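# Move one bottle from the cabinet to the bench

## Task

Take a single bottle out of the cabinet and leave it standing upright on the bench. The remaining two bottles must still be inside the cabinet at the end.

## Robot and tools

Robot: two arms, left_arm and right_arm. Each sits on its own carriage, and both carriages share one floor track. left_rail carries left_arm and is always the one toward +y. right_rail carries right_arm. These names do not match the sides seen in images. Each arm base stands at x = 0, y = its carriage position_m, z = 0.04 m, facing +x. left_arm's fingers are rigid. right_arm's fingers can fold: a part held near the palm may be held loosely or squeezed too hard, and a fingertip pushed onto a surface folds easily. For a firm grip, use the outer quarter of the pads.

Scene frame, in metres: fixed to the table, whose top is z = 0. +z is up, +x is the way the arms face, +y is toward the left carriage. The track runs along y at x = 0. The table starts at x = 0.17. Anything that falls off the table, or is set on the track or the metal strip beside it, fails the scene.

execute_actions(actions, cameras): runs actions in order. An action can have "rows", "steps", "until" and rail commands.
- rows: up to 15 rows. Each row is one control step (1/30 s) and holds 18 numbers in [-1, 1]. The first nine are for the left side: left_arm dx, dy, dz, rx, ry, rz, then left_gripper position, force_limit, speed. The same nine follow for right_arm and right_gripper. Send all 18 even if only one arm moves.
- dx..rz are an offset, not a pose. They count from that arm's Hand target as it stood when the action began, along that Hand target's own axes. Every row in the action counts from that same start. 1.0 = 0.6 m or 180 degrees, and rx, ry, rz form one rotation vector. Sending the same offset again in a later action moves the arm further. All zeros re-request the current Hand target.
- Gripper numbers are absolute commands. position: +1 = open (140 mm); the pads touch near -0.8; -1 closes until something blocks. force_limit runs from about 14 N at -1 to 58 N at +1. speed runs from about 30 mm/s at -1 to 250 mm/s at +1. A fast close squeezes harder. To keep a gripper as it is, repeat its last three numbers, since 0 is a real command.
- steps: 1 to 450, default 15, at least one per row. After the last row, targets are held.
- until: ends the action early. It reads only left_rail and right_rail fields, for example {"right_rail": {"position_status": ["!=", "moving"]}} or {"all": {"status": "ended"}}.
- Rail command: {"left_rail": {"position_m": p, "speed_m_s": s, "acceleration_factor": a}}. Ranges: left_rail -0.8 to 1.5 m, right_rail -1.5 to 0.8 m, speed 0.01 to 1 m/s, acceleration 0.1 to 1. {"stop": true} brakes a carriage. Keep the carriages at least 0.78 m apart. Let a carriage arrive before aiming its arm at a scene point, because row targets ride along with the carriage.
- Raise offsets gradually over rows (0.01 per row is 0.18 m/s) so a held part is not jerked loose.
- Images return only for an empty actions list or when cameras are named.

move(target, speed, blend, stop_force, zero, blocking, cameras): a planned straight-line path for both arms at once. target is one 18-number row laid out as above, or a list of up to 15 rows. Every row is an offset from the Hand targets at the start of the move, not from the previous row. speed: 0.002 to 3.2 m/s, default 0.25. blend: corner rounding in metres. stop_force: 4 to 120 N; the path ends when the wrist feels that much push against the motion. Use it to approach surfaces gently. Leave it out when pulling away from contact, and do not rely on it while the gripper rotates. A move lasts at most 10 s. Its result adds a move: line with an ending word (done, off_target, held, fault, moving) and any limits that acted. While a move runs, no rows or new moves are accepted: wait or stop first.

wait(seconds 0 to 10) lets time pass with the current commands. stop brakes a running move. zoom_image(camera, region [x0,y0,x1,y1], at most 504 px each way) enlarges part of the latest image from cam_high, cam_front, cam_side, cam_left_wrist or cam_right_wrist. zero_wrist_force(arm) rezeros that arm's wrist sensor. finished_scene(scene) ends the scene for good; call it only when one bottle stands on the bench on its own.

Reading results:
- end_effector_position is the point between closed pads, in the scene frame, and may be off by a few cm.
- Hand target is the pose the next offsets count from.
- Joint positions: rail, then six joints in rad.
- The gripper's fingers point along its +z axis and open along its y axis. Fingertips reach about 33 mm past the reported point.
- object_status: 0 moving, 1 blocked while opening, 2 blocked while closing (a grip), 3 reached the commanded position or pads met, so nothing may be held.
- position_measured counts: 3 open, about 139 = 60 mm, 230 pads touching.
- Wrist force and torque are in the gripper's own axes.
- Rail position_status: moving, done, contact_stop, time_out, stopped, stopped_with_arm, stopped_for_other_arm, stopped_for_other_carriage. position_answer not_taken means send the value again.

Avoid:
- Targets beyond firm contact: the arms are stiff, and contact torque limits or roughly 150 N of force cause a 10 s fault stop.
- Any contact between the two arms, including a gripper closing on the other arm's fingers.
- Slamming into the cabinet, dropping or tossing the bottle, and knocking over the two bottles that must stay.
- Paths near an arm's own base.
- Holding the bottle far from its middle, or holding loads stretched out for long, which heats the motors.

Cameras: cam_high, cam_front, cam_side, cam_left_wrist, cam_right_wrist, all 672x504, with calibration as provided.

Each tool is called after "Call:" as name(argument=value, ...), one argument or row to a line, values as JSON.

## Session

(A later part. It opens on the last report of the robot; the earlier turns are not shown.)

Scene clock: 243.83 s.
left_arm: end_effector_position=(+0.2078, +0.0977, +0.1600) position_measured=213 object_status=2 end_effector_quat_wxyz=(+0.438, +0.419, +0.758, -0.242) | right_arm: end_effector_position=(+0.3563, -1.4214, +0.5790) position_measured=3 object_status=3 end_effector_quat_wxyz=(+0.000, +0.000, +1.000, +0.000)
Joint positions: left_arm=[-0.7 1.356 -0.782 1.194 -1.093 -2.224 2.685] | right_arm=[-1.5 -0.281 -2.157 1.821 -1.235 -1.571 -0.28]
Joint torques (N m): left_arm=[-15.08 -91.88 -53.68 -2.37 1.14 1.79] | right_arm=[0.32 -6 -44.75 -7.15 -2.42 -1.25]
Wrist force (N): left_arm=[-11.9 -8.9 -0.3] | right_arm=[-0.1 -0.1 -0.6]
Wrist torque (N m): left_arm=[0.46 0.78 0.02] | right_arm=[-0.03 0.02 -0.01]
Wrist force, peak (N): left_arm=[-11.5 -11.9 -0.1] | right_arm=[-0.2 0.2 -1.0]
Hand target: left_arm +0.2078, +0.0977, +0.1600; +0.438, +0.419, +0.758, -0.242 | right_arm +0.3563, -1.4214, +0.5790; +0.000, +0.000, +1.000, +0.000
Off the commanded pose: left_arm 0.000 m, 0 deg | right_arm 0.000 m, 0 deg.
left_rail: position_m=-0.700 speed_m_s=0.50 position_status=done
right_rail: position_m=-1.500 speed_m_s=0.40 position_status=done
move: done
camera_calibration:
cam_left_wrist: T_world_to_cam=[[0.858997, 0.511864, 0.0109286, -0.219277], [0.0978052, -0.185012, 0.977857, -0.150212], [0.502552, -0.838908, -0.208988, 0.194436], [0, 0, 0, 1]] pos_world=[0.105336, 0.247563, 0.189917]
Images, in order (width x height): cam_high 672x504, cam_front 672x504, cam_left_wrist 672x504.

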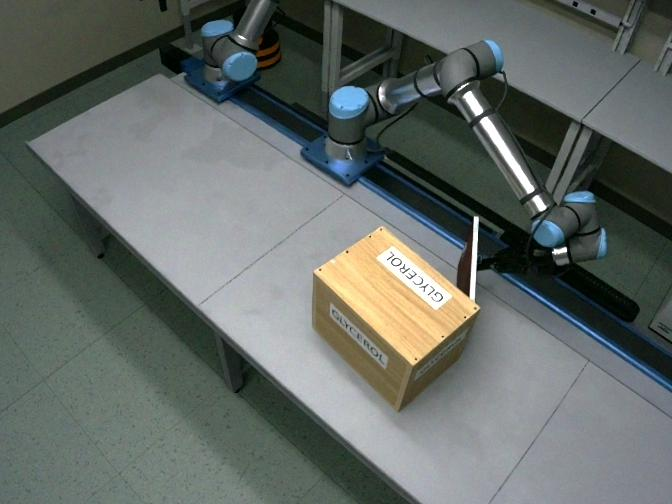

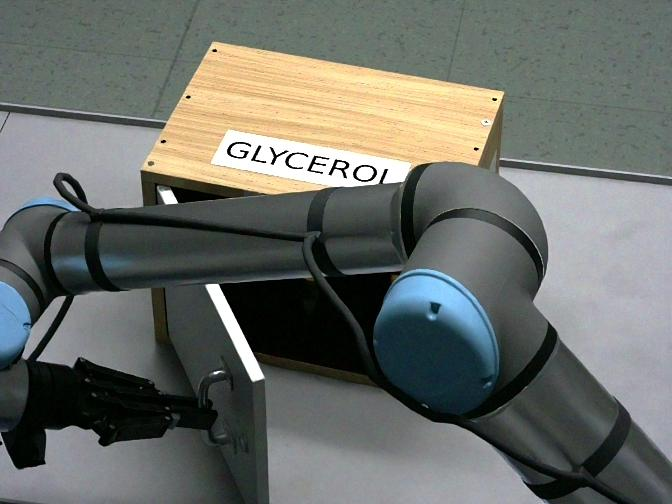

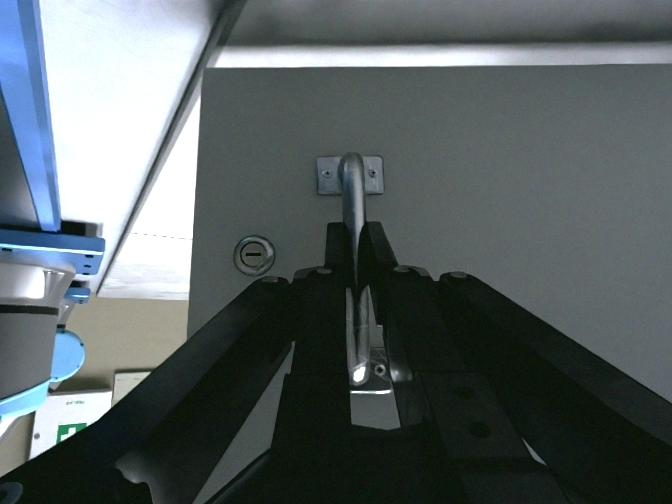

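Call:
move(
  target=[
    [0.0150,0.00758,-0.02732,0.01925,0,0.01111,-1,-1,-1,0,0,0,0,0,0,1,1,1],
    [0.03028,0.01762,-0.05379,0.03849,0,0.02222,-1,-1,-1,0,0,0,0,0,0,1,1,1],
    [0.04518,0.02976,-0.0796,0.05774,0,0.03333,-1,-1,-1,0,0,0,0,0,0,1,1,1],
    [0.05962,0.04395,-0.1046,0.07698,0,0.04444,-1,-1,-1,0,0,0,0,0,0,1,1,1],
    [0.06665,0.0518,-0.11678,0.0866,0,0.05,-1,-1,-1,0,0,0,0,0,0,1,1,1],
  ],
  speed=0.03,
  blend=[0.004,0.004,0.004,0.004,0],
  stop_force=30,
  cameras=["cam_front","cam_high","cam_left_wrist","cam_side"],
)

Scene clock: 264.50 s.
left_arm: end_effector_position=(+0.1911, +0.1825, +0.1604) position_measured=213 object_status=2 end_effector_quat_wxyz=(+0.395, +0.532, +0.683, -0.307) | right_arm: end_effector_position=(+0.3563, -1.4214, +0.5790) position_measured=3 object_status=3 end_effector_quat_wxyz=(+0.000, +0.000, +1.000, +0.000)
Joint positions: left_arm=[-0.7 1.321 -0.519 0.684 -0.747 -1.997 2.876] | right_arm=[-1.5 -0.281 -2.157 1.821 -1.235 -1.571 -0.28]
Joint torques (N m): left_arm=[-14.38 -113.83 -56.45 -0.49 1.19 1.9] | right_arm=[0.22 -5.11 -44.63 -7.5 -2.71 -1.18]
Wrist force (N): left_arm=[-8.2 -6.9 1.9] | right_arm=[-0.3 0.3 -0.7]
Wrist torque (N m): left_arm=[0.46 1.02 -0.05] | right_arm=[0.08 0.07 -0.01]
Wrist force, peak (N): left_arm=[-10.6 -11.9 0.1] | right_arm=[-0.5 -0.1 -1.1]
Hand target: left_arm +0.1911, +0.1825, +0.1603; +0.395, +0.532, +0.683, -0.307 | right_arm +0.3563, -1.4214, +0.5790; +0.000, +0.000, +1.000, +0.000
Off the commanded pose: left_arm 0.000 m, 0 deg | right_arm 0.000 m, 0 deg.
left_rail: position_m=-0.700 speed_m_s=0.50 position_status=done
right_rail: position_m=-1.500 speed_m_s=0.40 position_status=done
move: done
camera_calibration:
cam_left_wrist: T_world_to_cam=[[0.975121, 0.2214, 0.0110127, -0.217557], [0.0357693, -0.206181, 0.97786, -0.117546], [0.218768, -0.953138, -0.20897, 0.349224], [0, 0, 0, 1]] pos_world=[0.13995, 0.35679, 0.190317]
Images, in order (width x height): cam_high 672x504, cam_front 672x504, cam_side 672x504, cam_left_wrist 672x504.

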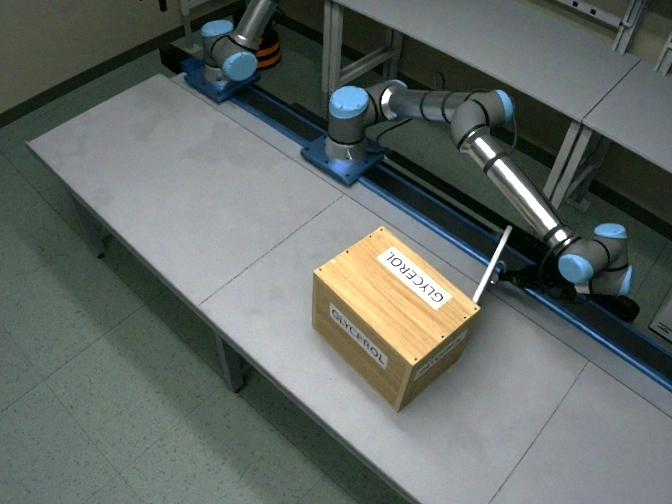

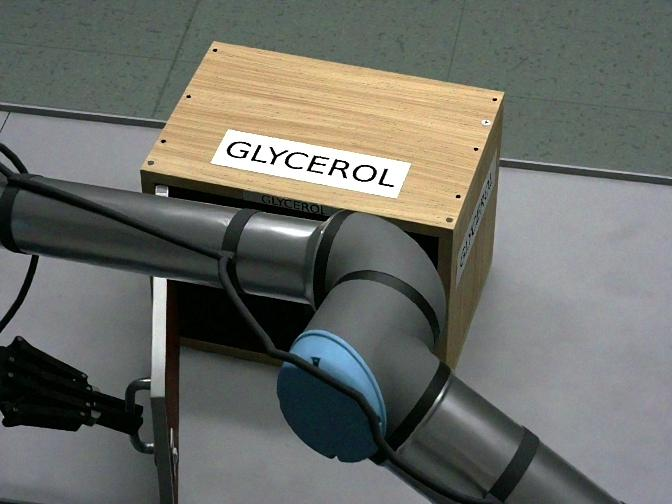

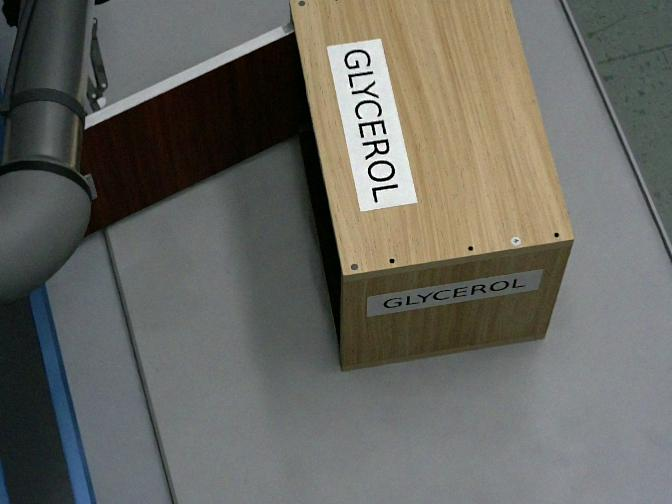

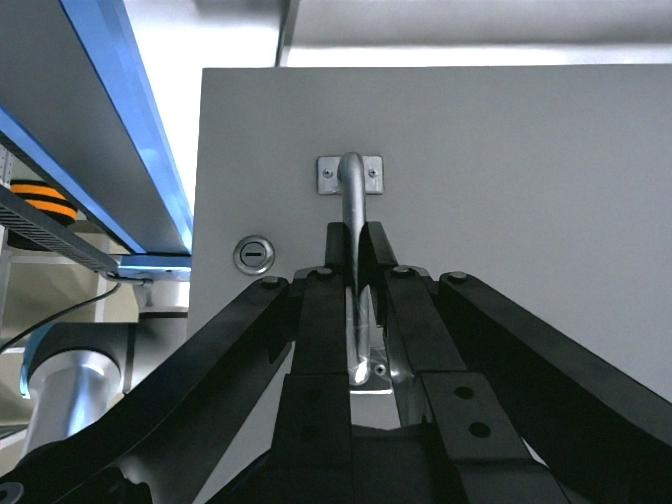

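Call:
execute_actions(
  actions=[
    {"rows":[[0,0,0,0,0,0,0.0,-1,-1,0,0,0,0,0,0,1,1,1]],"steps":90},
  ],
  cameras=["cam_left_wrist"],
)

Scene clock: 274.20 s.
left_arm: end_effector_position=(+0.1911, +0.1825, +0.1603) position_measured=129 object_status=3 end_effector_quat_wxyz=(+0.395, +0.532, +0.683, -0.307) | right_arm: end_effector_position=(+0.3563, -1.4214, +0.5790) position_measured=3 object_status=3 end_effector_quat_wxyz=(+0.000, +0.000, +1.000, +0.000)
Joint positions: left_arm=[-0.7 1.321 -0.519 0.684 -0.747 -1.997 2.876] | right_arm=[-1.5 -0.281 -2.157 1.821 -1.235 -1.571 -0.28]
Joint torques (N m): left_arm=[11.46 -153.49 -43.95 -0.38 0.81 1.89] | right_arm=[-0.05 -4.68 -44.1 -7.37 -2.56 -1.41]
Wrist force (N): left_arm=[-3.6 0.4 2.7] | right_arm=[-0.1 0.2 -0.5]
Wrist torque (N m): left_arm=[0.31 1.06 -0.18] | right_arm=[0.05 0.02 0.00]
Wrist force, peak (N): left_arm=[-8.7 -6.8 2.0] | right_arm=[-0.9 0.2 -0.9]
Hand target: left_arm +0.1911, +0.1825, +0.1603; +0.395, +0.532, +0.683, -0.307 | right_arm +0.3563, -1.4214, +0.5790; +0.000, +0.000, +1.000, +0.000
Off the commanded pose: left_arm 0.000 m, 0 deg | right_arm 0.000 m, 0 deg.
left_rail: position_m=-0.700 speed_m_s=0.50 position_status=done
right_rail: position_m=-1.500 speed_m_s=0.40 position_status=done
camera_calibration:
cam_left_wrist: T_world_to_cam=[[0.975121, 0.2214, 0.0110127, -0.217557], [0.0357693, -0.206181, 0.97786, -0.117546], [0.218768, -0.953138, -0.20897, 0.349224], [0, 0, 0, 1]] pos_world=[0.13995, 0.35679, 0.190317]
Images, in order (width x height): cam_left_wrist 672x504.

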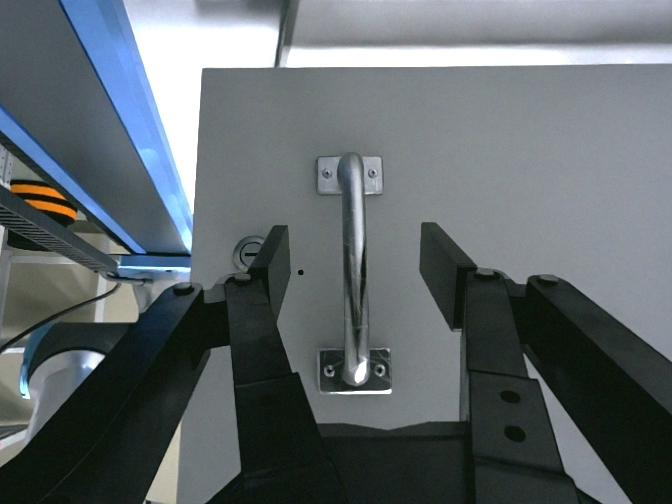

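Call:
move(
  target=[0,0,-0.1,0,0,0,0.0,-1,-1,0,0,0,0,0,0,1,1,1],
  speed=0.05,
  stop_force=12,
  cameras=["cam_left_wrist"],
)

Scene clock: 292.00 s.
left_arm: end_effector_position=(+0.1784, +0.2329, +0.1903) position_measured=129 object_status=3 end_effector_quat_wxyz=(+0.395, +0.532, +0.683, -0.307) | right_arm: end_effector_position=(+0.3563, -1.4214, +0.5790) position_measured=3 object_status=3 end_effector_quat_wxyz=(+0.000, +0.000, +1.000, +0.000)
Joint positions: left_arm=[-0.7 1.341 -0.353 0.304 -0.527 -1.98 2.889] | right_arm=[-1.5 -0.281 -2.157 1.821 -1.235 -1.571 -0.28]
Joint torques (N m): left_arm=[15.92 -126.21 -56.54 1.8 3.14 2] | right_arm=[-0.32 -4.76 -44.21 -7.22 -2.57 -1.36]
Wrist force (N): left_arm=[-4.0 0.9 3.2] | right_arm=[-0.4 0.3 -0.6]
Wrist torque (N m): left_arm=[0.36 1.14 -0.14] | right_arm=[0.07 0.09 0.00]
Wrist force, peak (N): left_arm=[-4.3 0.6 3.4] | right_arm=[-0.4 0.0 -1.0]
Hand target: left_arm +0.1784, +0.2329, +0.1903; +0.395, +0.532, +0.683, -0.307 | right_arm +0.3563, -1.4214, +0.5790; +0.000, +0.000, +1.000, +0.000
Off the commanded pose: left_arm 0.000 m, 0 deg | right_arm 0.000 m, 0 deg.
left_rail: position_m=-0.700 speed_m_s=0.50 position_status=done
right_rail: position_m=-1.500 speed_m_s=0.40 position_status=done
move: done
camera_calibration:
cam_left_wrist: T_world_to_cam=[[0.975121, 0.2214, 0.0110127, -0.21664], [0.0357693, -0.206181, 0.97786, -0.136056], [0.218768, -0.953138, -0.20897, 0.406214], [0, 0, 0, 1]] pos_world=[0.12725, 0.40709, 0.220317]
Images, in order (width x height): cam_left_wrist 672x504.

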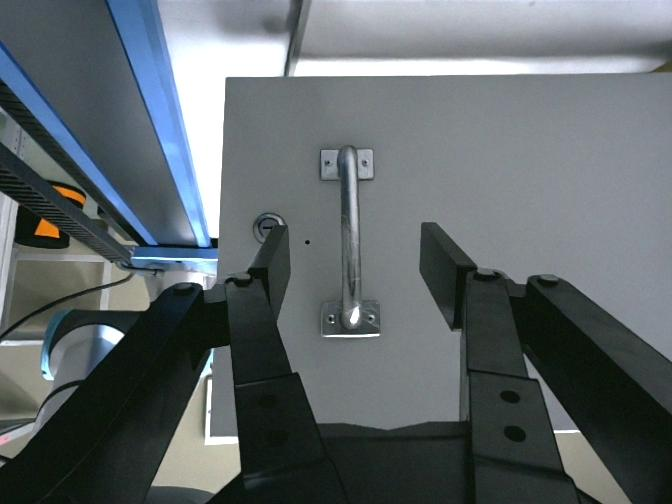

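Call:
move(
  target=[
    [-0.11174,-0.0132,-0.03879,-0.04715,0,-0.02722,0.0,-1,-1,0,0,0,0,0,0,1,1,1],
    [-0.30633,-0.03434,-0.10173,-0.12413,0,-0.07167,0.0,-1,-1,0,0,0,0,0,0,1,1,1],
  ],
  speed=0.07,
  blend=[0.02,0],
  stop_force=20,
  cameras=["cam_high","cam_front","cam_side","cam_left_wrist"],
)

Scene clock: 334.70 s.
left_arm: end_effector_position=(+0.1680, +0.1900, +0.3800) position_measured=129 object_status=3 end_effector_quat_wxyz=(+0.453, +0.366, +0.785, -0.211) | right_arm: end_effector_position=(+0.3563, -1.4214, +0.5790) position_measured=3 object_status=3 end_effector_quat_wxyz=(+0.000, +0.000, +1.000, +0.000)
Joint positions: left_arm=[-0.7 1.434 -0.739 0.726 -0.697 -2.268 2.637] | right_arm=[-1.5 -0.281 -2.157 1.821 -1.235 -1.571 -0.28]
Joint torques (N m): left_arm=[14.71 -146.28 -36.13 -3.07 -4.53 -1.62] | right_arm=[1.46 -6.08 -43.89 -7.1 -2.75 -1.46]
Wrist force (N): left_arm=[-3.5 0.9 2.8] | right_arm=[-0.5 0.1 -0.9]
Wrist torque (N m): left_arm=[0.31 0.92 0.21] | right_arm=[0.04 0.11 0.00]
Wrist force, peak (N): left_arm=[-4.3 0.3 3.6] | right_arm=[-0.4 0.5 -1.1]
Hand target: left_arm +0.1680, +0.1900, +0.3800; +0.453, +0.366, +0.785, -0.211 | right_arm +0.3563, -1.4214, +0.5790; +0.000, +0.000, +1.000, +0.000
Off the commanded pose: left_arm 0.000 m, 0 deg | right_arm 0.000 m, 0 deg.
left_rail: position_m=-0.700 speed_m_s=0.50 position_status=done
right_rail: position_m=-1.500 speed_m_s=0.40 position_status=done
move: done
camera_calibration:
cam_left_wrist: T_world_to_cam=[[0.781553, 0.623743, 0.0109033, -0.242892], [0.12203, -0.169998, 0.97786, -0.351379], [0.611787, -0.762919, -0.208978, 0.305147], [0, 0, 0, 1]] pos_world=[0.046027, 0.324571, 0.410017]
Images, in order (width x height): cam_high 672x504, cam_front 672x504, cam_side 672x504, cam_left_wrist 672x504.

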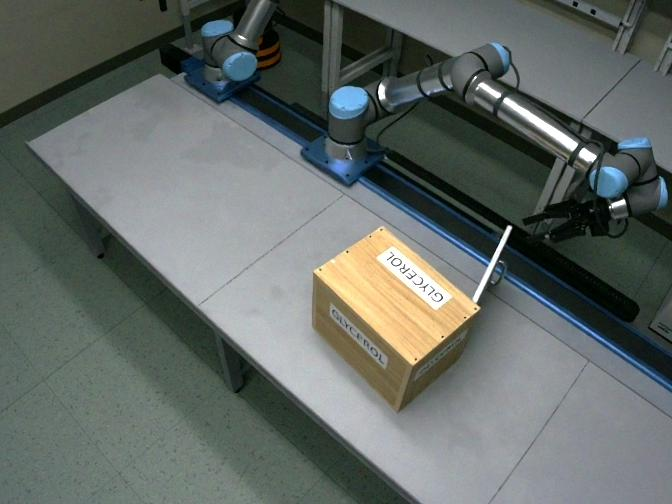

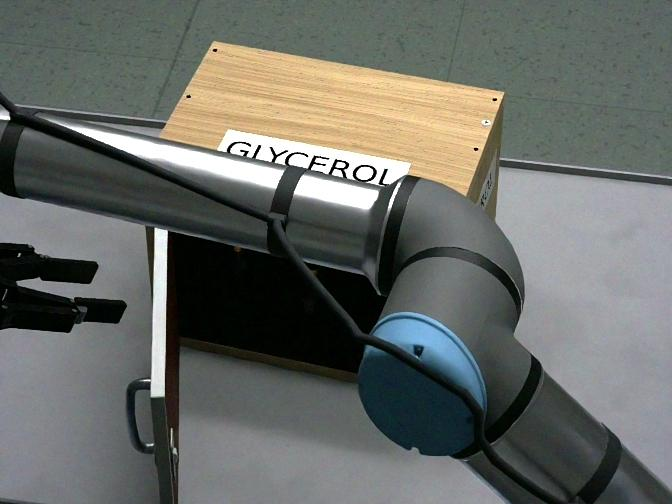

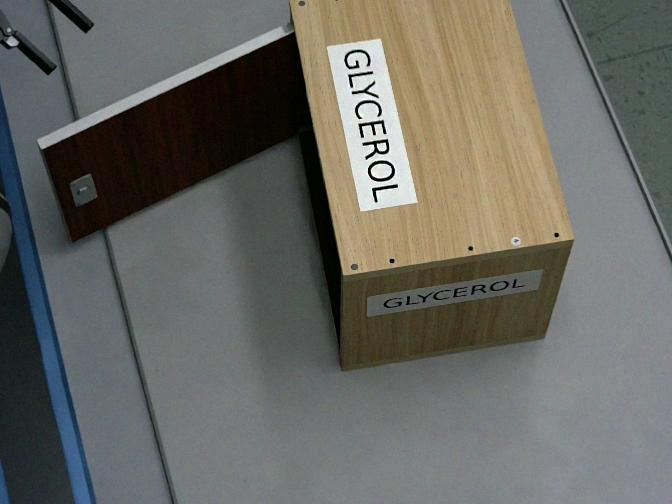

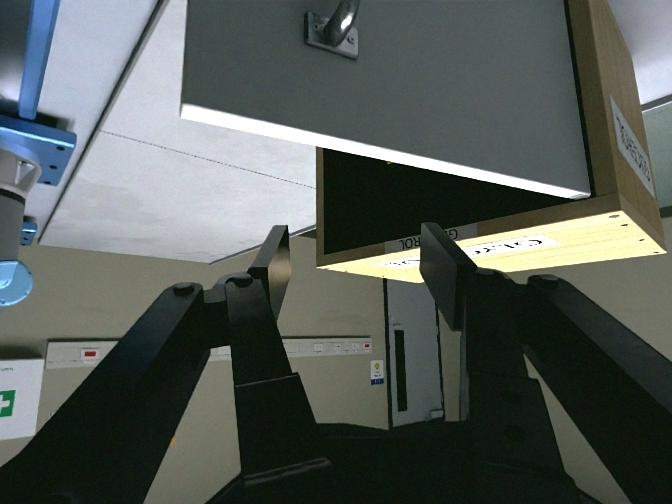

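Call:
move(
  target=[
    [-0.20149,-0.13306,0.28233,-0.2165,0,-0.125,0.0,-1,-1,0,0,0,0,0,0,1,1,1],
    [0.06472,-0.10546,0.48788,-0.2165,0,-0.125,0.0,-1,-1,0,0,0,0,0,0,1,1,1],
  ],
  speed=0.09,
  blend=[0.03,0],
  cameras=["cam_high","cam_front","cam_side","cam_left_wrist"],
)

Scene clock: 356.93 s.
left_arm: end_effector_position=(+0.2700, -0.0300, +0.2001) position_measured=129 object_status=3 end_effector_quat_wxyz=(+0.500, +0.038, +0.865, -0.022) | right_arm: end_effector_position=(+0.3563, -1.4214, +0.5790) position_measured=3 object_status=3 end_effector_quat_wxyz=(+0.000, +0.000, +1.000, +0.000)
Joint positions: left_arm=[-0.7 1.352 -1.224 2.138 -2.709 -2.603 1.313] | right_arm=[-1.5 -0.281 -2.157 1.821 -1.235 -1.571 -0.28]
Joint torques (N m): left_arm=[-10.38 -52.41 -22.06 -6.83 1.32 -1.45] | right_arm=[0.3 -5 -43.87 -7.07 -2.61 -1.55]
Wrist force (N): left_arm=[-2.7 1.2 2.5] | right_arm=[-0.3 0.0 -0.7]
Wrist torque (N m): left_arm=[0.43 0.80 0.21] | right_arm=[0.01 0.07 0.00]
Wrist force, peak (N): left_arm=[-3.8 1.0 3.2] | right_arm=[-0.4 0.7 -1.1]
Hand target: left_arm +0.2700, -0.0300, +0.2001; +0.500, +0.038, +0.865, -0.022 | right_arm +0.3563, -1.4214, +0.5790; +0.000, +0.000, +1.000, +0.000
Off the commanded pose: left_arm 0.000 m, 0 deg | right_arm 0.000 m, 0 deg.
left_rail: position_m=-0.700 speed_m_s=0.50 position_status=done
right_rail: position_m=-1.500 speed_m_s=0.40 position_status=done
move: done
camera_calibration:
cam_left_wrist: T_world_to_cam=[[0.111644, 0.993689, 0.0108507, 0.00847152], [0.2065, -0.0338787, 0.97786, -0.244041], [0.972056, -0.106931, -0.208979, -0.040337], [0, 0, 0, 1]] pos_world=[0.0886585, -0.0209991, 0.230117]
Images, in order (width x height): cam_high 672x504, cam_front 672x504, cam_side 672x504, cam_left_wrist 672x504.

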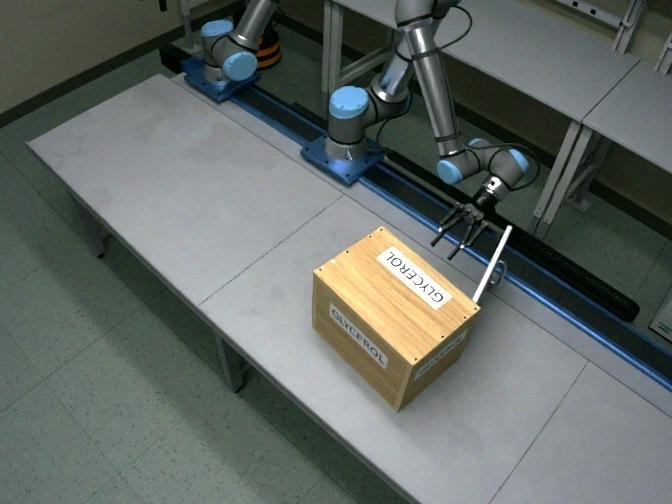

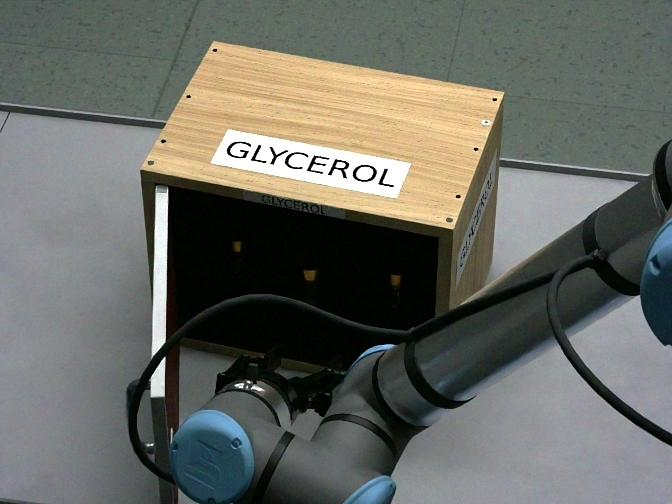

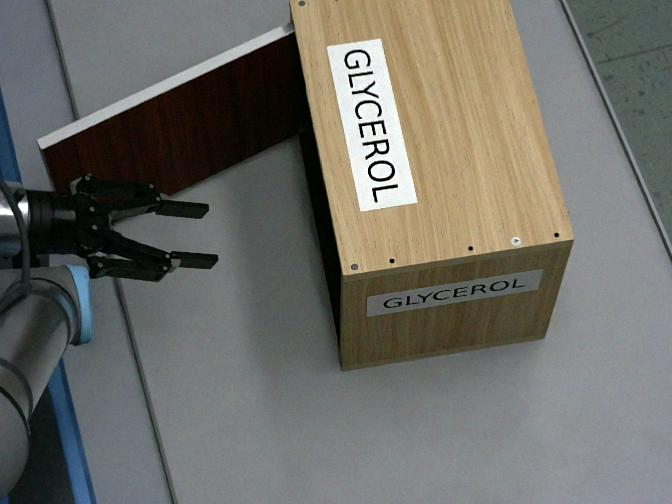

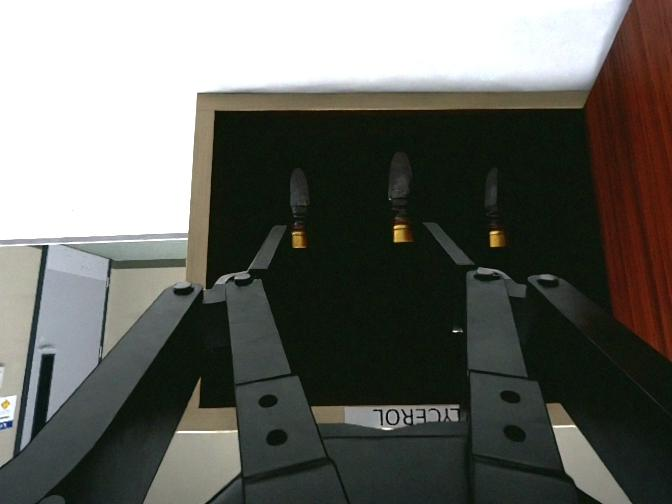

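Call:
zoom_image(
  camera="cam_front",
  region=[210, 220, 430, 330],
)

Call:
zoom_image(
  camera="cam_left_wrist",
  region=[260, 130, 540, 270],
)

Scaled by 2.291 from the camera's 672x504 image, which has a finer 960x720 frame.

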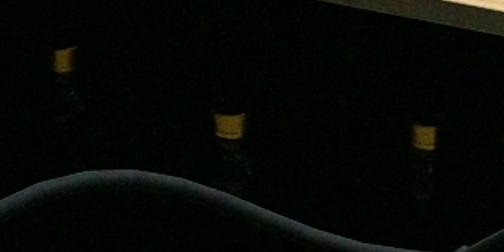

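Scaled by 1.800 from the camera's 672x504 image, which has a finer 960x720 frame.

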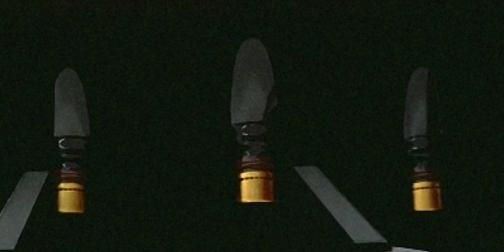

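Call:
move(
  target=[0.14262,0.05292,0.19328,-0.03849,0,-0.02222,0.1,-1,-1,0,0,0,0,0,0,1,1,1],
  speed=0.06,
  cameras=["cam_high","cam_front","cam_side","cam_left_wrist"],
)

Scene clock: 405.03 s.
left_arm: end_effector_position=(+0.3302, -0.0034, +0.0680) position_measured=117 object_status=3 end_effector_quat_wxyz=(+0.500, -0.023, +0.866, +0.013) | right_arm: end_effector_position=(+0.3563, -1.4214, +0.5790) position_measured=3 object_status=3 end_effector_quat_wxyz=(+0.000, +0.000, +1.000, +0.000)
Joint positions: left_arm=[-0.7 1.26 -0.934 2.16 -3.348 -2.514 0.921] | right_arm=[-1.5 -0.281 -2.157 1.821 -1.235 -1.571 -0.28]
Joint torques (N m): left_arm=[-9.68 -65.7 -30.72 -7.12 1.65 -1.79] | right_arm=[1.74 -4.78 -43.68 -7.26 -2.47 -1.46]
Wrist force (N): left_arm=[-2.8 0.4 2.1] | right_arm=[-0.2 0.5 -1.0]
Wrist torque (N m): left_arm=[0.26 0.86 0.20] | right_arm=[0.10 0.05 0.00]
Wrist force, peak (N): left_arm=[-3.0 1.0 2.8] | right_arm=[-0.2 0.4 -1.3]
Hand target: left_arm +0.3302, -0.0034, +0.0680; +0.500, -0.023, +0.866, +0.013 | right_arm +0.3563, -1.4214, +0.5790; +0.000, +0.000, +1.000, +0.000
Off the commanded pose: left_arm 0.000 m, 0 deg | right_arm 0.000 m, 0 deg.
left_rail: position_m=-0.700 speed_m_s=0.50 position_status=done
right_rail: position_m=-1.500 speed_m_s=0.40 position_status=done
move: done
camera_calibration:
cam_left_wrist: T_world_to_cam=[[-0.0276516, 0.99956, 0.010777, 0.0228405], [0.209289, -0.00475316, 0.977842, -0.127182], [0.977463, 0.0292944, -0.209066, -0.124846], [0, 0, 0, 1]] pos_world=[0.149282, -0.0197776, 0.0980163]
Images, in order (width x height): cam_high 672x504, cam_front 672x504, cam_side 672x504, cam_left_wrist 672x504.

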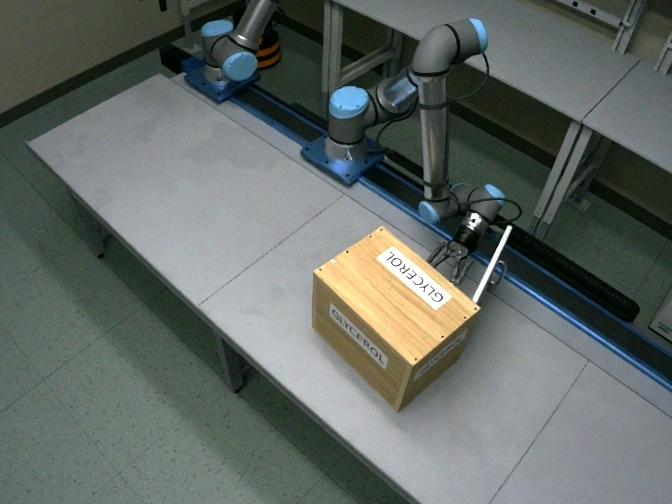

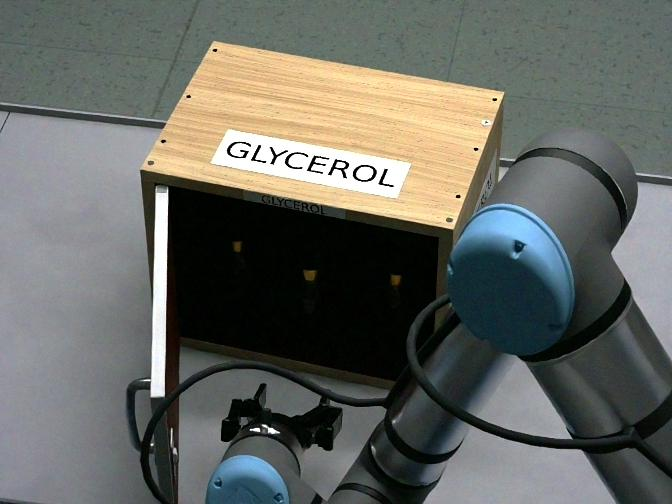

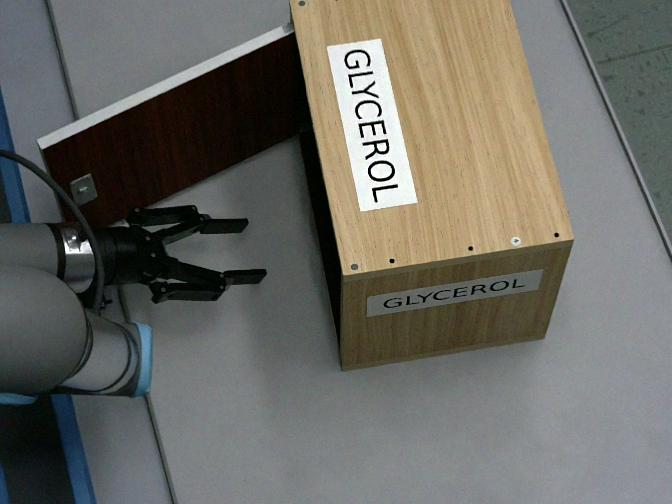

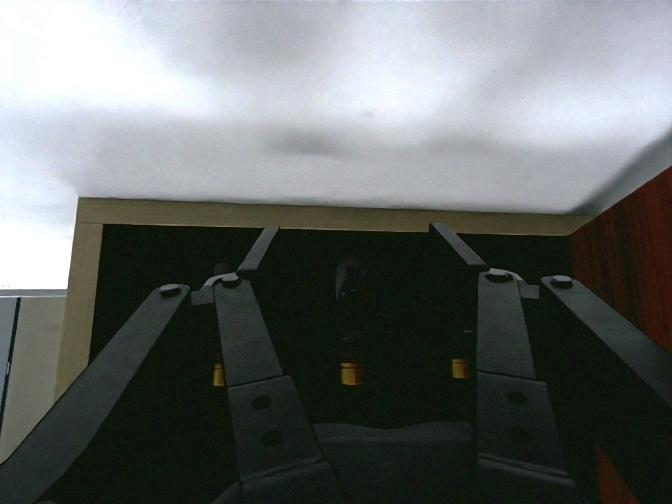

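Call:
zoom_image(
  camera="cam_left_wrist",
  region=[180, 190, 500, 410],
)

Call:
zoom_image(
  camera="cam_front",
  region=[270, 240, 350, 330],
)

Scaled by 1.575 from the camera's 672x504 image, which has a finer 960x720 frame.

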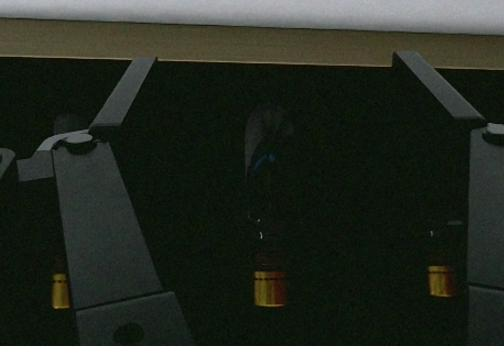

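Scaled by 5.600 from the camera's 672x504 image, which has a finer 960x720 frame.

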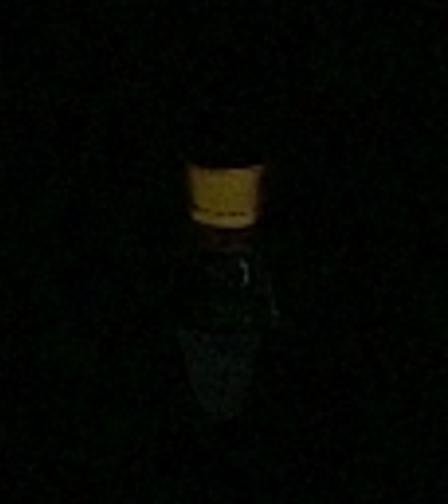

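Call:
move(
  target=[
    [-0.1,-0.0013,0.1732,0,0,0,0.1,-1,-1,0,0,0,0,0,0,1,1,1],
    [-0.13167,-0.0013,0.22805,0,0,0,0.1,-1,-1,0,0,0,0,0,0,1,1,1],
  ],
  speed=[0.05,0.02],
  blend=[0.01,0],
  stop_force=6,
  cameras=["cam_front","cam_side","cam_left_wrist"],
)

Scene clock: 424.90 s.
left_arm: end_effector_position=(+0.4880, +0.0041, +0.0680) position_measured=117 object_status=3 end_effector_quat_wxyz=(+0.500, -0.023, +0.866, +0.013) | right_arm: end_effector_position=(+0.3563, -1.4214, +0.5790) position_measured=3 object_status=3 end_effector_quat_wxyz=(+0.000, +0.000, +1.000, +0.000)
Joint positions: left_arm=[-0.7 1.051 -0.867 2.062 -3.519 -2.386 0.66] | right_arm=[-1.5 -0.281 -2.157 1.821 -1.235 -1.571 -0.28]
Joint torques (N m): left_arm=[-9.56 -70.37 -32.74 -6.97 2.18 -1.64] | right_arm=[-0.14 -5.65 -43.56 -7.27 -2.47 -1.59]
Wrist force (N): left_arm=[-2.9 1.2 2.2] | right_arm=[-0.3 0.4 -0.3]
Wrist torque (N m): left_arm=[0.43 0.77 0.24] | right_arm=[0.09 0.08 0.00]
Wrist force, peak (N): left_arm=[-3.4 1.1 2.8] | right_arm=[-0.5 0.5 -1.2]
Hand target: left_arm +0.4880, +0.0041, +0.0680; +0.500, -0.023, +0.866, +0.013 | right_arm +0.3563, -1.4214, +0.5790; +0.000, +0.000, +1.000, +0.000
Off the commanded pose: left_arm 0.000 m, 0 deg | right_arm 0.000 m, 0 deg.
left_rail: position_m=-0.700 speed_m_s=0.50 position_status=done
right_rail: position_m=-1.500 speed_m_s=0.40 position_status=done
move: done
camera_calibration:
cam_left_wrist: T_world_to_cam=[[-0.0277503, 0.999557, 0.0107996, 0.019739], [0.209194, -0.00475745, 0.977863, -0.160068], [0.97748, 0.0293952, -0.208969, -0.279442], [0, 0, 0, 1]] pos_world=[0.307182, -0.0122775, 0.0979164]
Images, in order (width x height): cam_front 672x504, cam_side 672x504, cam_left_wrist 672x504.

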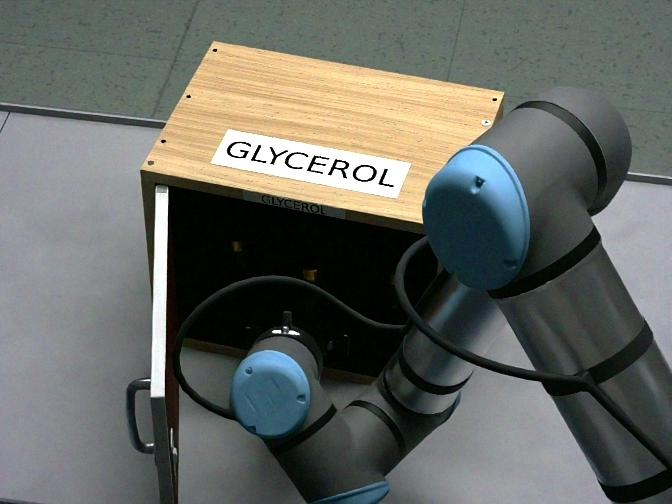

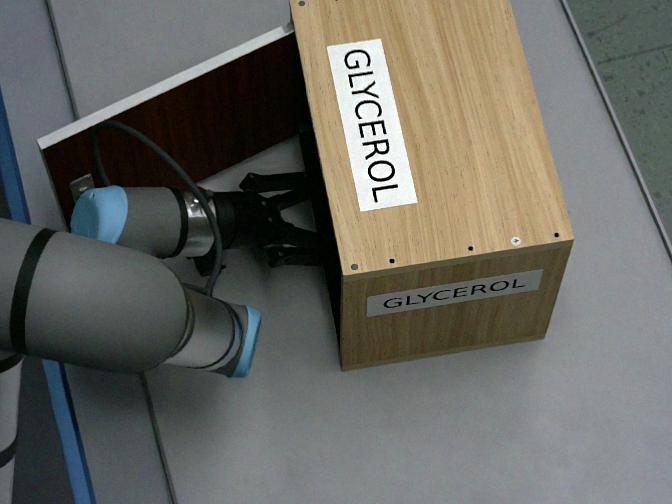

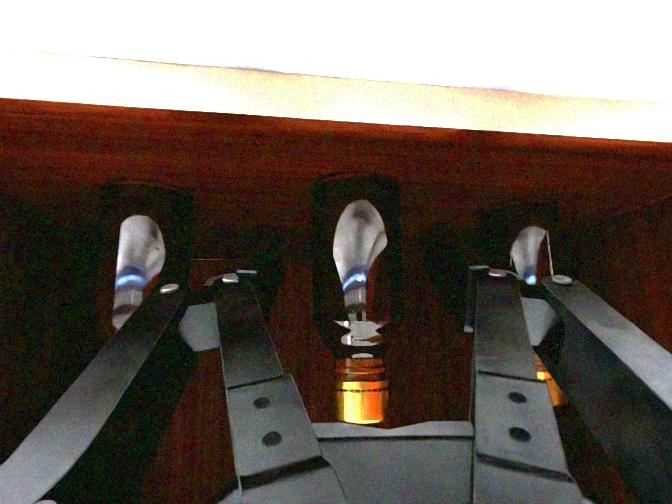

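Call:
execute_actions(
  actions=[
    {"rows":[[0,0,0,0,0,0,-1,-0.1,-1,0,0,0,0,0,0,1,1,1]],"steps":90},
  ],
  cameras=["cam_left_wrist"],
)

Scene clock: 437.13 s.
left_arm: end_effector_position=(+0.4880, +0.0041, +0.0680) position_measured=162 object_status=2 end_effector_quat_wxyz=(+0.500, -0.023, +0.866, +0.013) | right_arm: end_effector_position=(+0.3563, -1.4214, +0.5790) position_measured=3 object_status=3 end_effector_quat_wxyz=(+0.000, +0.000, +1.000, +0.000)
Joint positions: left_arm=[-0.7 1.051 -0.867 2.062 -3.519 -2.386 0.66] | right_arm=[-1.5 -0.281 -2.157 1.821 -1.235 -1.571 -0.28]
Joint torques (N m): left_arm=[-9.21 -70.68 -15.54 -2.35 -3.65 -1.67] | right_arm=[0.19 -5.54 -43.66 -7.39 -2.67 -1.67]
Wrist force (N): left_arm=[-5.6 1.2 -3.2] | right_arm=[-0.5 0.1 -1.0]
Wrist torque (N m): left_arm=[0.40 0.73 0.27] | right_arm=[0.02 0.11 0.00]
Wrist force, peak (N): left_arm=[-5.9 1.5 -3.4] | right_arm=[-0.3 0.6 -1.2]
Hand target: left_arm +0.4880, +0.0041, +0.0680; +0.500, -0.023, +0.866, +0.013 | right_arm +0.3563, -1.4214, +0.5790; +0.000, +0.000, +1.000, +0.000
Off the commanded pose: left_arm 0.000 m, 0 deg | right_arm 0.000 m, 0 deg.
left_rail: position_m=-0.700 speed_m_s=0.50 position_status=done
right_rail: position_m=-1.500 speed_m_s=0.40 position_status=done
camera_calibration:
cam_left_wrist: T_world_to_cam=[[-0.0277294, 0.999556, 0.0108973, 0.0197229], [0.209198, -0.00485725, 0.977861, -0.16007], [0.97748, 0.0293952, -0.208971, -0.279442], [0, 0, 0, 1]] pos_world=[0.307182, -0.0122774, 0.0979166]
Images, in order (width x height): cam_left_wrist 672x504.

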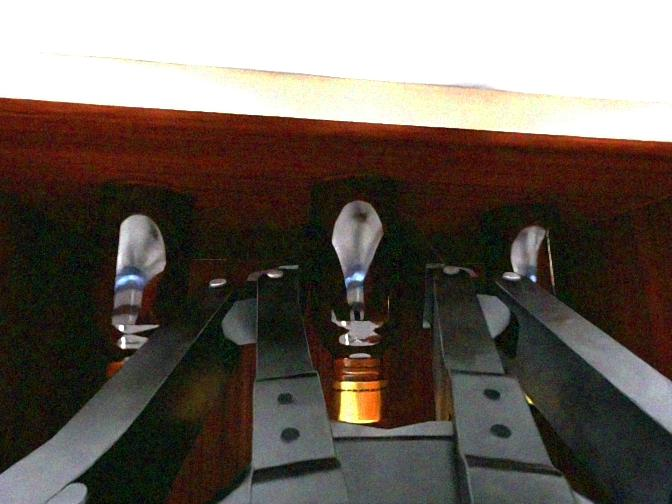

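Call:
move(
  target=[-0.02165,0,-0.0125,0,0,0,-1,-0.1,-1,0,0,0,0,0,0,1,1,1],
  speed=0.03,
  cameras=["cam_left_wrist"],
)

Scene clock: 440.87 s.
left_arm: end_effector_position=(+0.4880, +0.0041, +0.0828) position_measured=162 object_status=2 end_effector_quat_wxyz=(+0.500, -0.023, +0.866, +0.013) | right_arm: end_effector_position=(+0.3563, -1.4214, +0.5790) position_measured=3 object_status=3 end_effector_quat_wxyz=(+0.000, +0.000, +1.000, +0.000)
Joint positions: left_arm=[-0.7 1.051 -0.893 2.065 -3.496 -2.386 0.66] | right_arm=[-1.5 -0.281 -2.157 1.821 -1.235 -1.571 -0.28]
Joint torques (N m): left_arm=[-6.18 -111.22 -12.7 -3.63 -4.69 0.47] | right_arm=[0.85 -4.82 -42.89 -7.25 -2.46 -1.72]
Wrist force (N): left_arm=[-0.7 1.3 3.7] | right_arm=[-0.4 0.3 -1.0]
Wrist torque (N m): left_arm=[0.45 0.85 0.23] | right_arm=[0.07 0.10 0.00]
Wrist force, peak (N): left_arm=[-5.7 1.7 -3.8] | right_arm=[-0.6 0.6 -1.0]
Hand target: left_arm +0.4880, +0.0041, +0.0830; +0.500, -0.023, +0.866, +0.013 | right_arm +0.3563, -1.4214, +0.5790; +0.000, +0.000, +1.000, +0.000
Off the commanded pose: left_arm 0.000 m, 0 deg | right_arm 0.000 m, 0 deg.
left_rail: position_m=-0.700 speed_m_s=0.50 position_status=done
right_rail: position_m=-1.500 speed_m_s=0.40 position_status=done
move: done
camera_calibration:
cam_left_wrist: T_world_to_cam=[[-0.0277503, 0.999557, 0.0107996, 0.0195781], [0.209194, -0.00475745, 0.977863, -0.174638], [0.97748, 0.0293952, -0.208969, -0.276328], [0, 0, 0, 1]] pos_world=[0.307182, -0.0122775, 0.112816]
Images, in order (width x height): cam_left_wrist 672x504.

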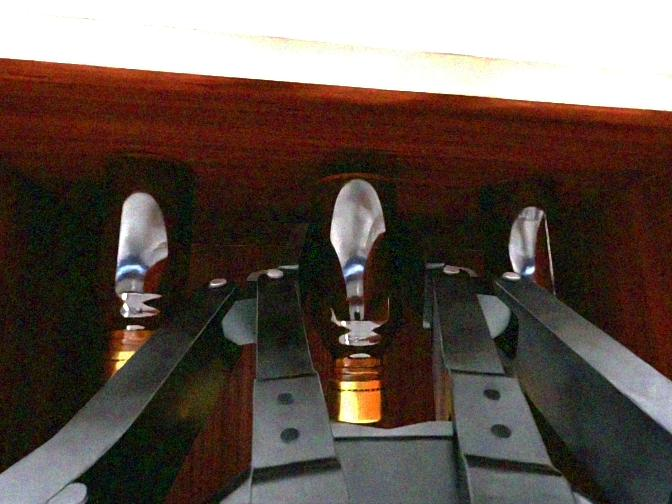

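Call:
move(
  target=[0.14167,0,-0.24537,0,0,0,-1,-0.1,-1,0,0,0,0,0,0,1,1,1],
  speed=0.05,
  cameras=["cam_front","cam_side","cam_left_wrist"],
)

Scene clock: 469.07 s.
left_arm: end_effector_position=(+0.3184, -0.0048, +0.0830) position_measured=162 object_status=2 end_effector_quat_wxyz=(+0.500, -0.023, +0.866, +0.013) | right_arm: end_effector_position=(+0.3563, -1.4214, +0.5790) position_measured=3 object_status=3 end_effector_quat_wxyz=(+0.000, +0.000, +1.000, +0.000)
Joint positions: left_arm=[-0.7 1.277 -0.968 2.169 -3.303 -2.523 0.946] | right_arm=[-1.5 -0.281 -2.157 1.821 -1.235 -1.571 -0.281]
Joint torques (N m): left_arm=[14.92 -103.7 -11.82 -3.65 -6.03 2.11] | right_arm=[-0.35 -5.95 -43.06 -7.39 -2.61 -1.88]
Wrist force (N): left_arm=[-0.6 0.5 2.9] | right_arm=[-0.5 0.5 -0.9]
Wrist torque (N m): left_arm=[0.32 0.95 -0.09] | right_arm=[0.11 0.12 0.00]
Wrist force, peak (N): left_arm=[-1.1 1.2 4.7] | right_arm=[-0.5 0.6 -1.1]
Hand target: left_arm +0.3183, -0.0048, +0.0830; +0.500, -0.023, +0.866, +0.013 | right_arm +0.3563, -1.4214, +0.5790; +0.000, +0.000, +1.000, +0.000
Off the commanded pose: left_arm 0.000 m, 0 deg | right_arm 0.000 m, 0 deg.
left_rail: position_m=-0.700 speed_m_s=0.50 position_status=done
right_rail: position_m=-1.500 speed_m_s=0.40 position_status=done
move: done
camera_calibration:
cam_left_wrist: T_world_to_cam=[[-0.0277503, 0.999557, 0.0107996, 0.0237638], [0.209194, -0.00475745, 0.977863, -0.139278], [0.97748, 0.0293952, -0.208969, -0.110167], [0, 0, 0, 1]] pos_world=[0.137482, -0.0211775, 0.112916]
Images, in order (width x height): cam_front 672x504, cam_side 672x504, cam_left_wrist 672x504.

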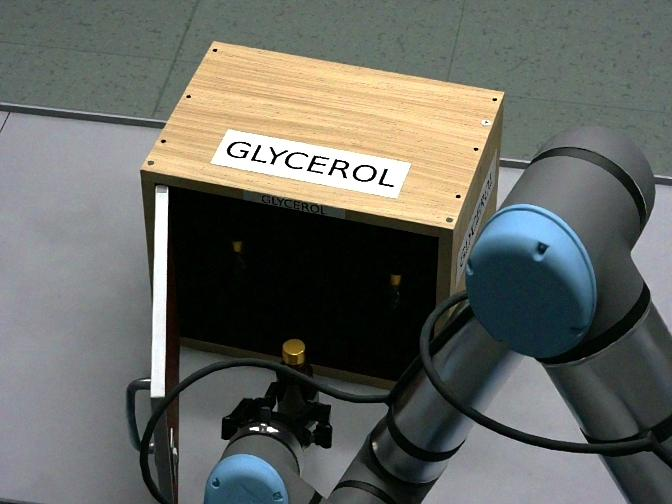

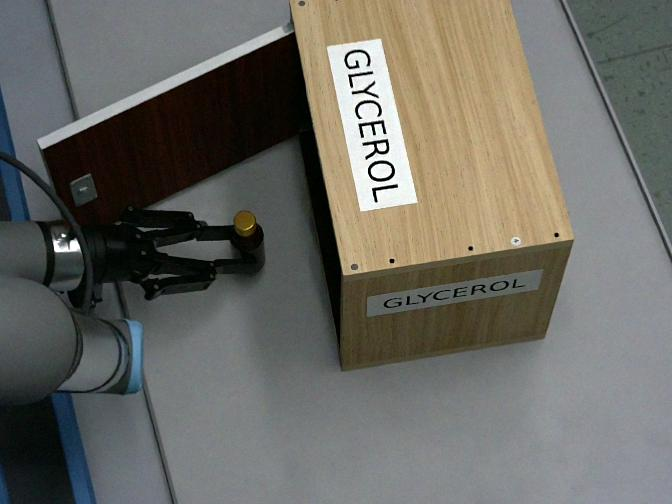

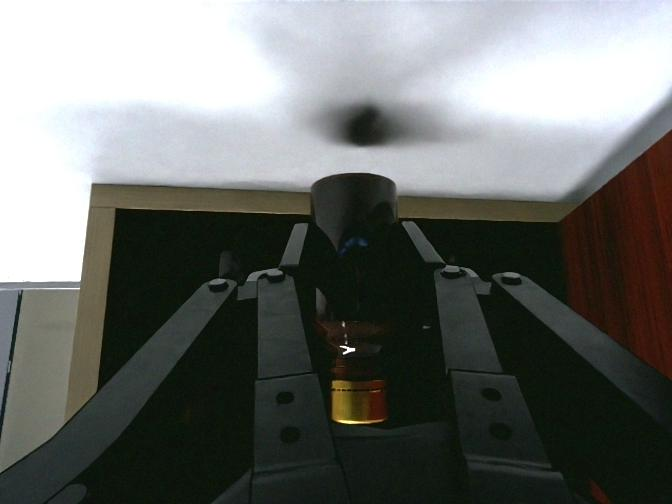

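Call:
move(
  target=[
    [-0.02878,-0.35658,-0.07347,0.11066,0,0.06389,-1,-0.1,-1,0,0,0,0,0,0,1,1,1],
    [-0.13955,-0.57515,0.11838,0.15877,0,0.09167,-1,-0.1,-1,0,0,0,0,0,0,1,1,1],
  ],
  speed=0.1,
  blend=[0.04,0],
  cameras=["cam_front","cam_side","cam_left_wrist"],
)

Scene clock: 480.20 s.
left_arm: end_effector_position=(+0.4395, -0.3440, +0.1200) position_measured=162 object_status=2 end_effector_quat_wxyz=(+0.483, +0.224, +0.837, -0.129) | right_arm: end_effector_position=(+0.3563, -1.4214, +0.5790) position_measured=3 object_status=3 end_effector_quat_wxyz=(+0.000, +0.000, +1.000, +0.000)
Joint positions: left_arm=[-0.7 0.89 -1.232 2.468 -3.072 -2.597 1.263] | right_arm=[-1.5 -0.281 -2.157 1.821 -1.235 -1.571 -0.281]
Joint torques (N m): left_arm=[-12.02 -40.09 -10.31 -7.68 0.64 -2.07] | right_arm=[-0.04 -4.79 -42.47 -7.2 -2.52 -1.88]
Wrist force (N): left_arm=[-0.6 1.4 3.8] | right_arm=[-0.6 0.3 -0.9]
Wrist torque (N m): left_arm=[0.44 0.94 0.20] | right_arm=[0.07 0.13 0.00]
Wrist force, peak (N): left_arm=[-1.2 1.6 4.7] | right_arm=[-0.6 0.3 -1.3]
Hand target: left_arm +0.4396, -0.3440, +0.1200; +0.483, +0.224, +0.836, -0.129 | right_arm +0.3563, -1.4214, +0.5790; +0.000, +0.000, +1.000, +0.000
Off the commanded pose: left_arm 0.000 m, 0 deg | right_arm 0.000 m, 0 deg.
left_rail: position_m=-0.700 speed_m_s=0.50 position_status=done
right_rail: position_m=-1.500 speed_m_s=0.40 position_status=done
move: done
camera_calibration:
cam_left_wrist: T_world_to_cam=[[0.521127, 0.85341, 0.0108603, 0.0742603], [0.172835, -0.117984, 0.977859, -0.22538], [0.835796, -0.507711, -0.208984, -0.333361], [0, 0, 0, 1]] pos_world=[0.278876, -0.259217, 0.149917]
Images, in order (width x height): cam_front 672x504, cam_side 672x504, cam_left_wrist 672x504.

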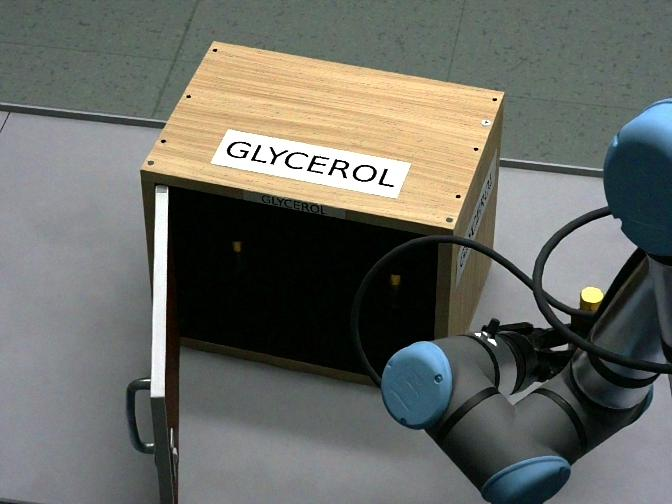

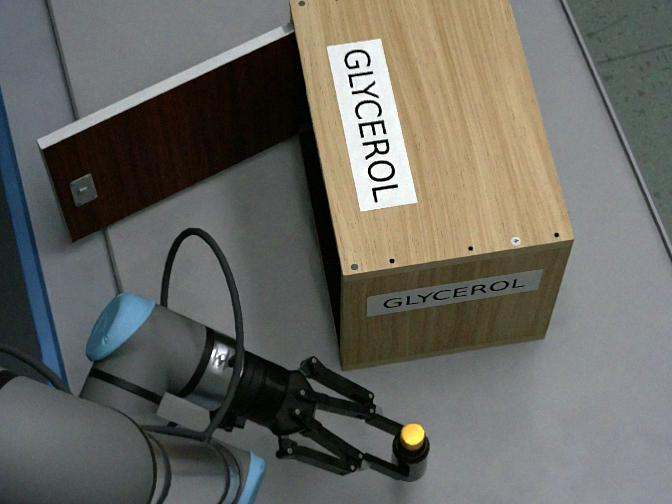

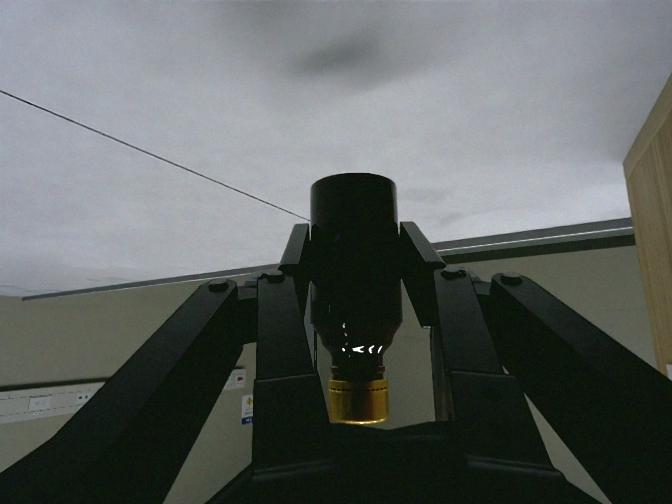

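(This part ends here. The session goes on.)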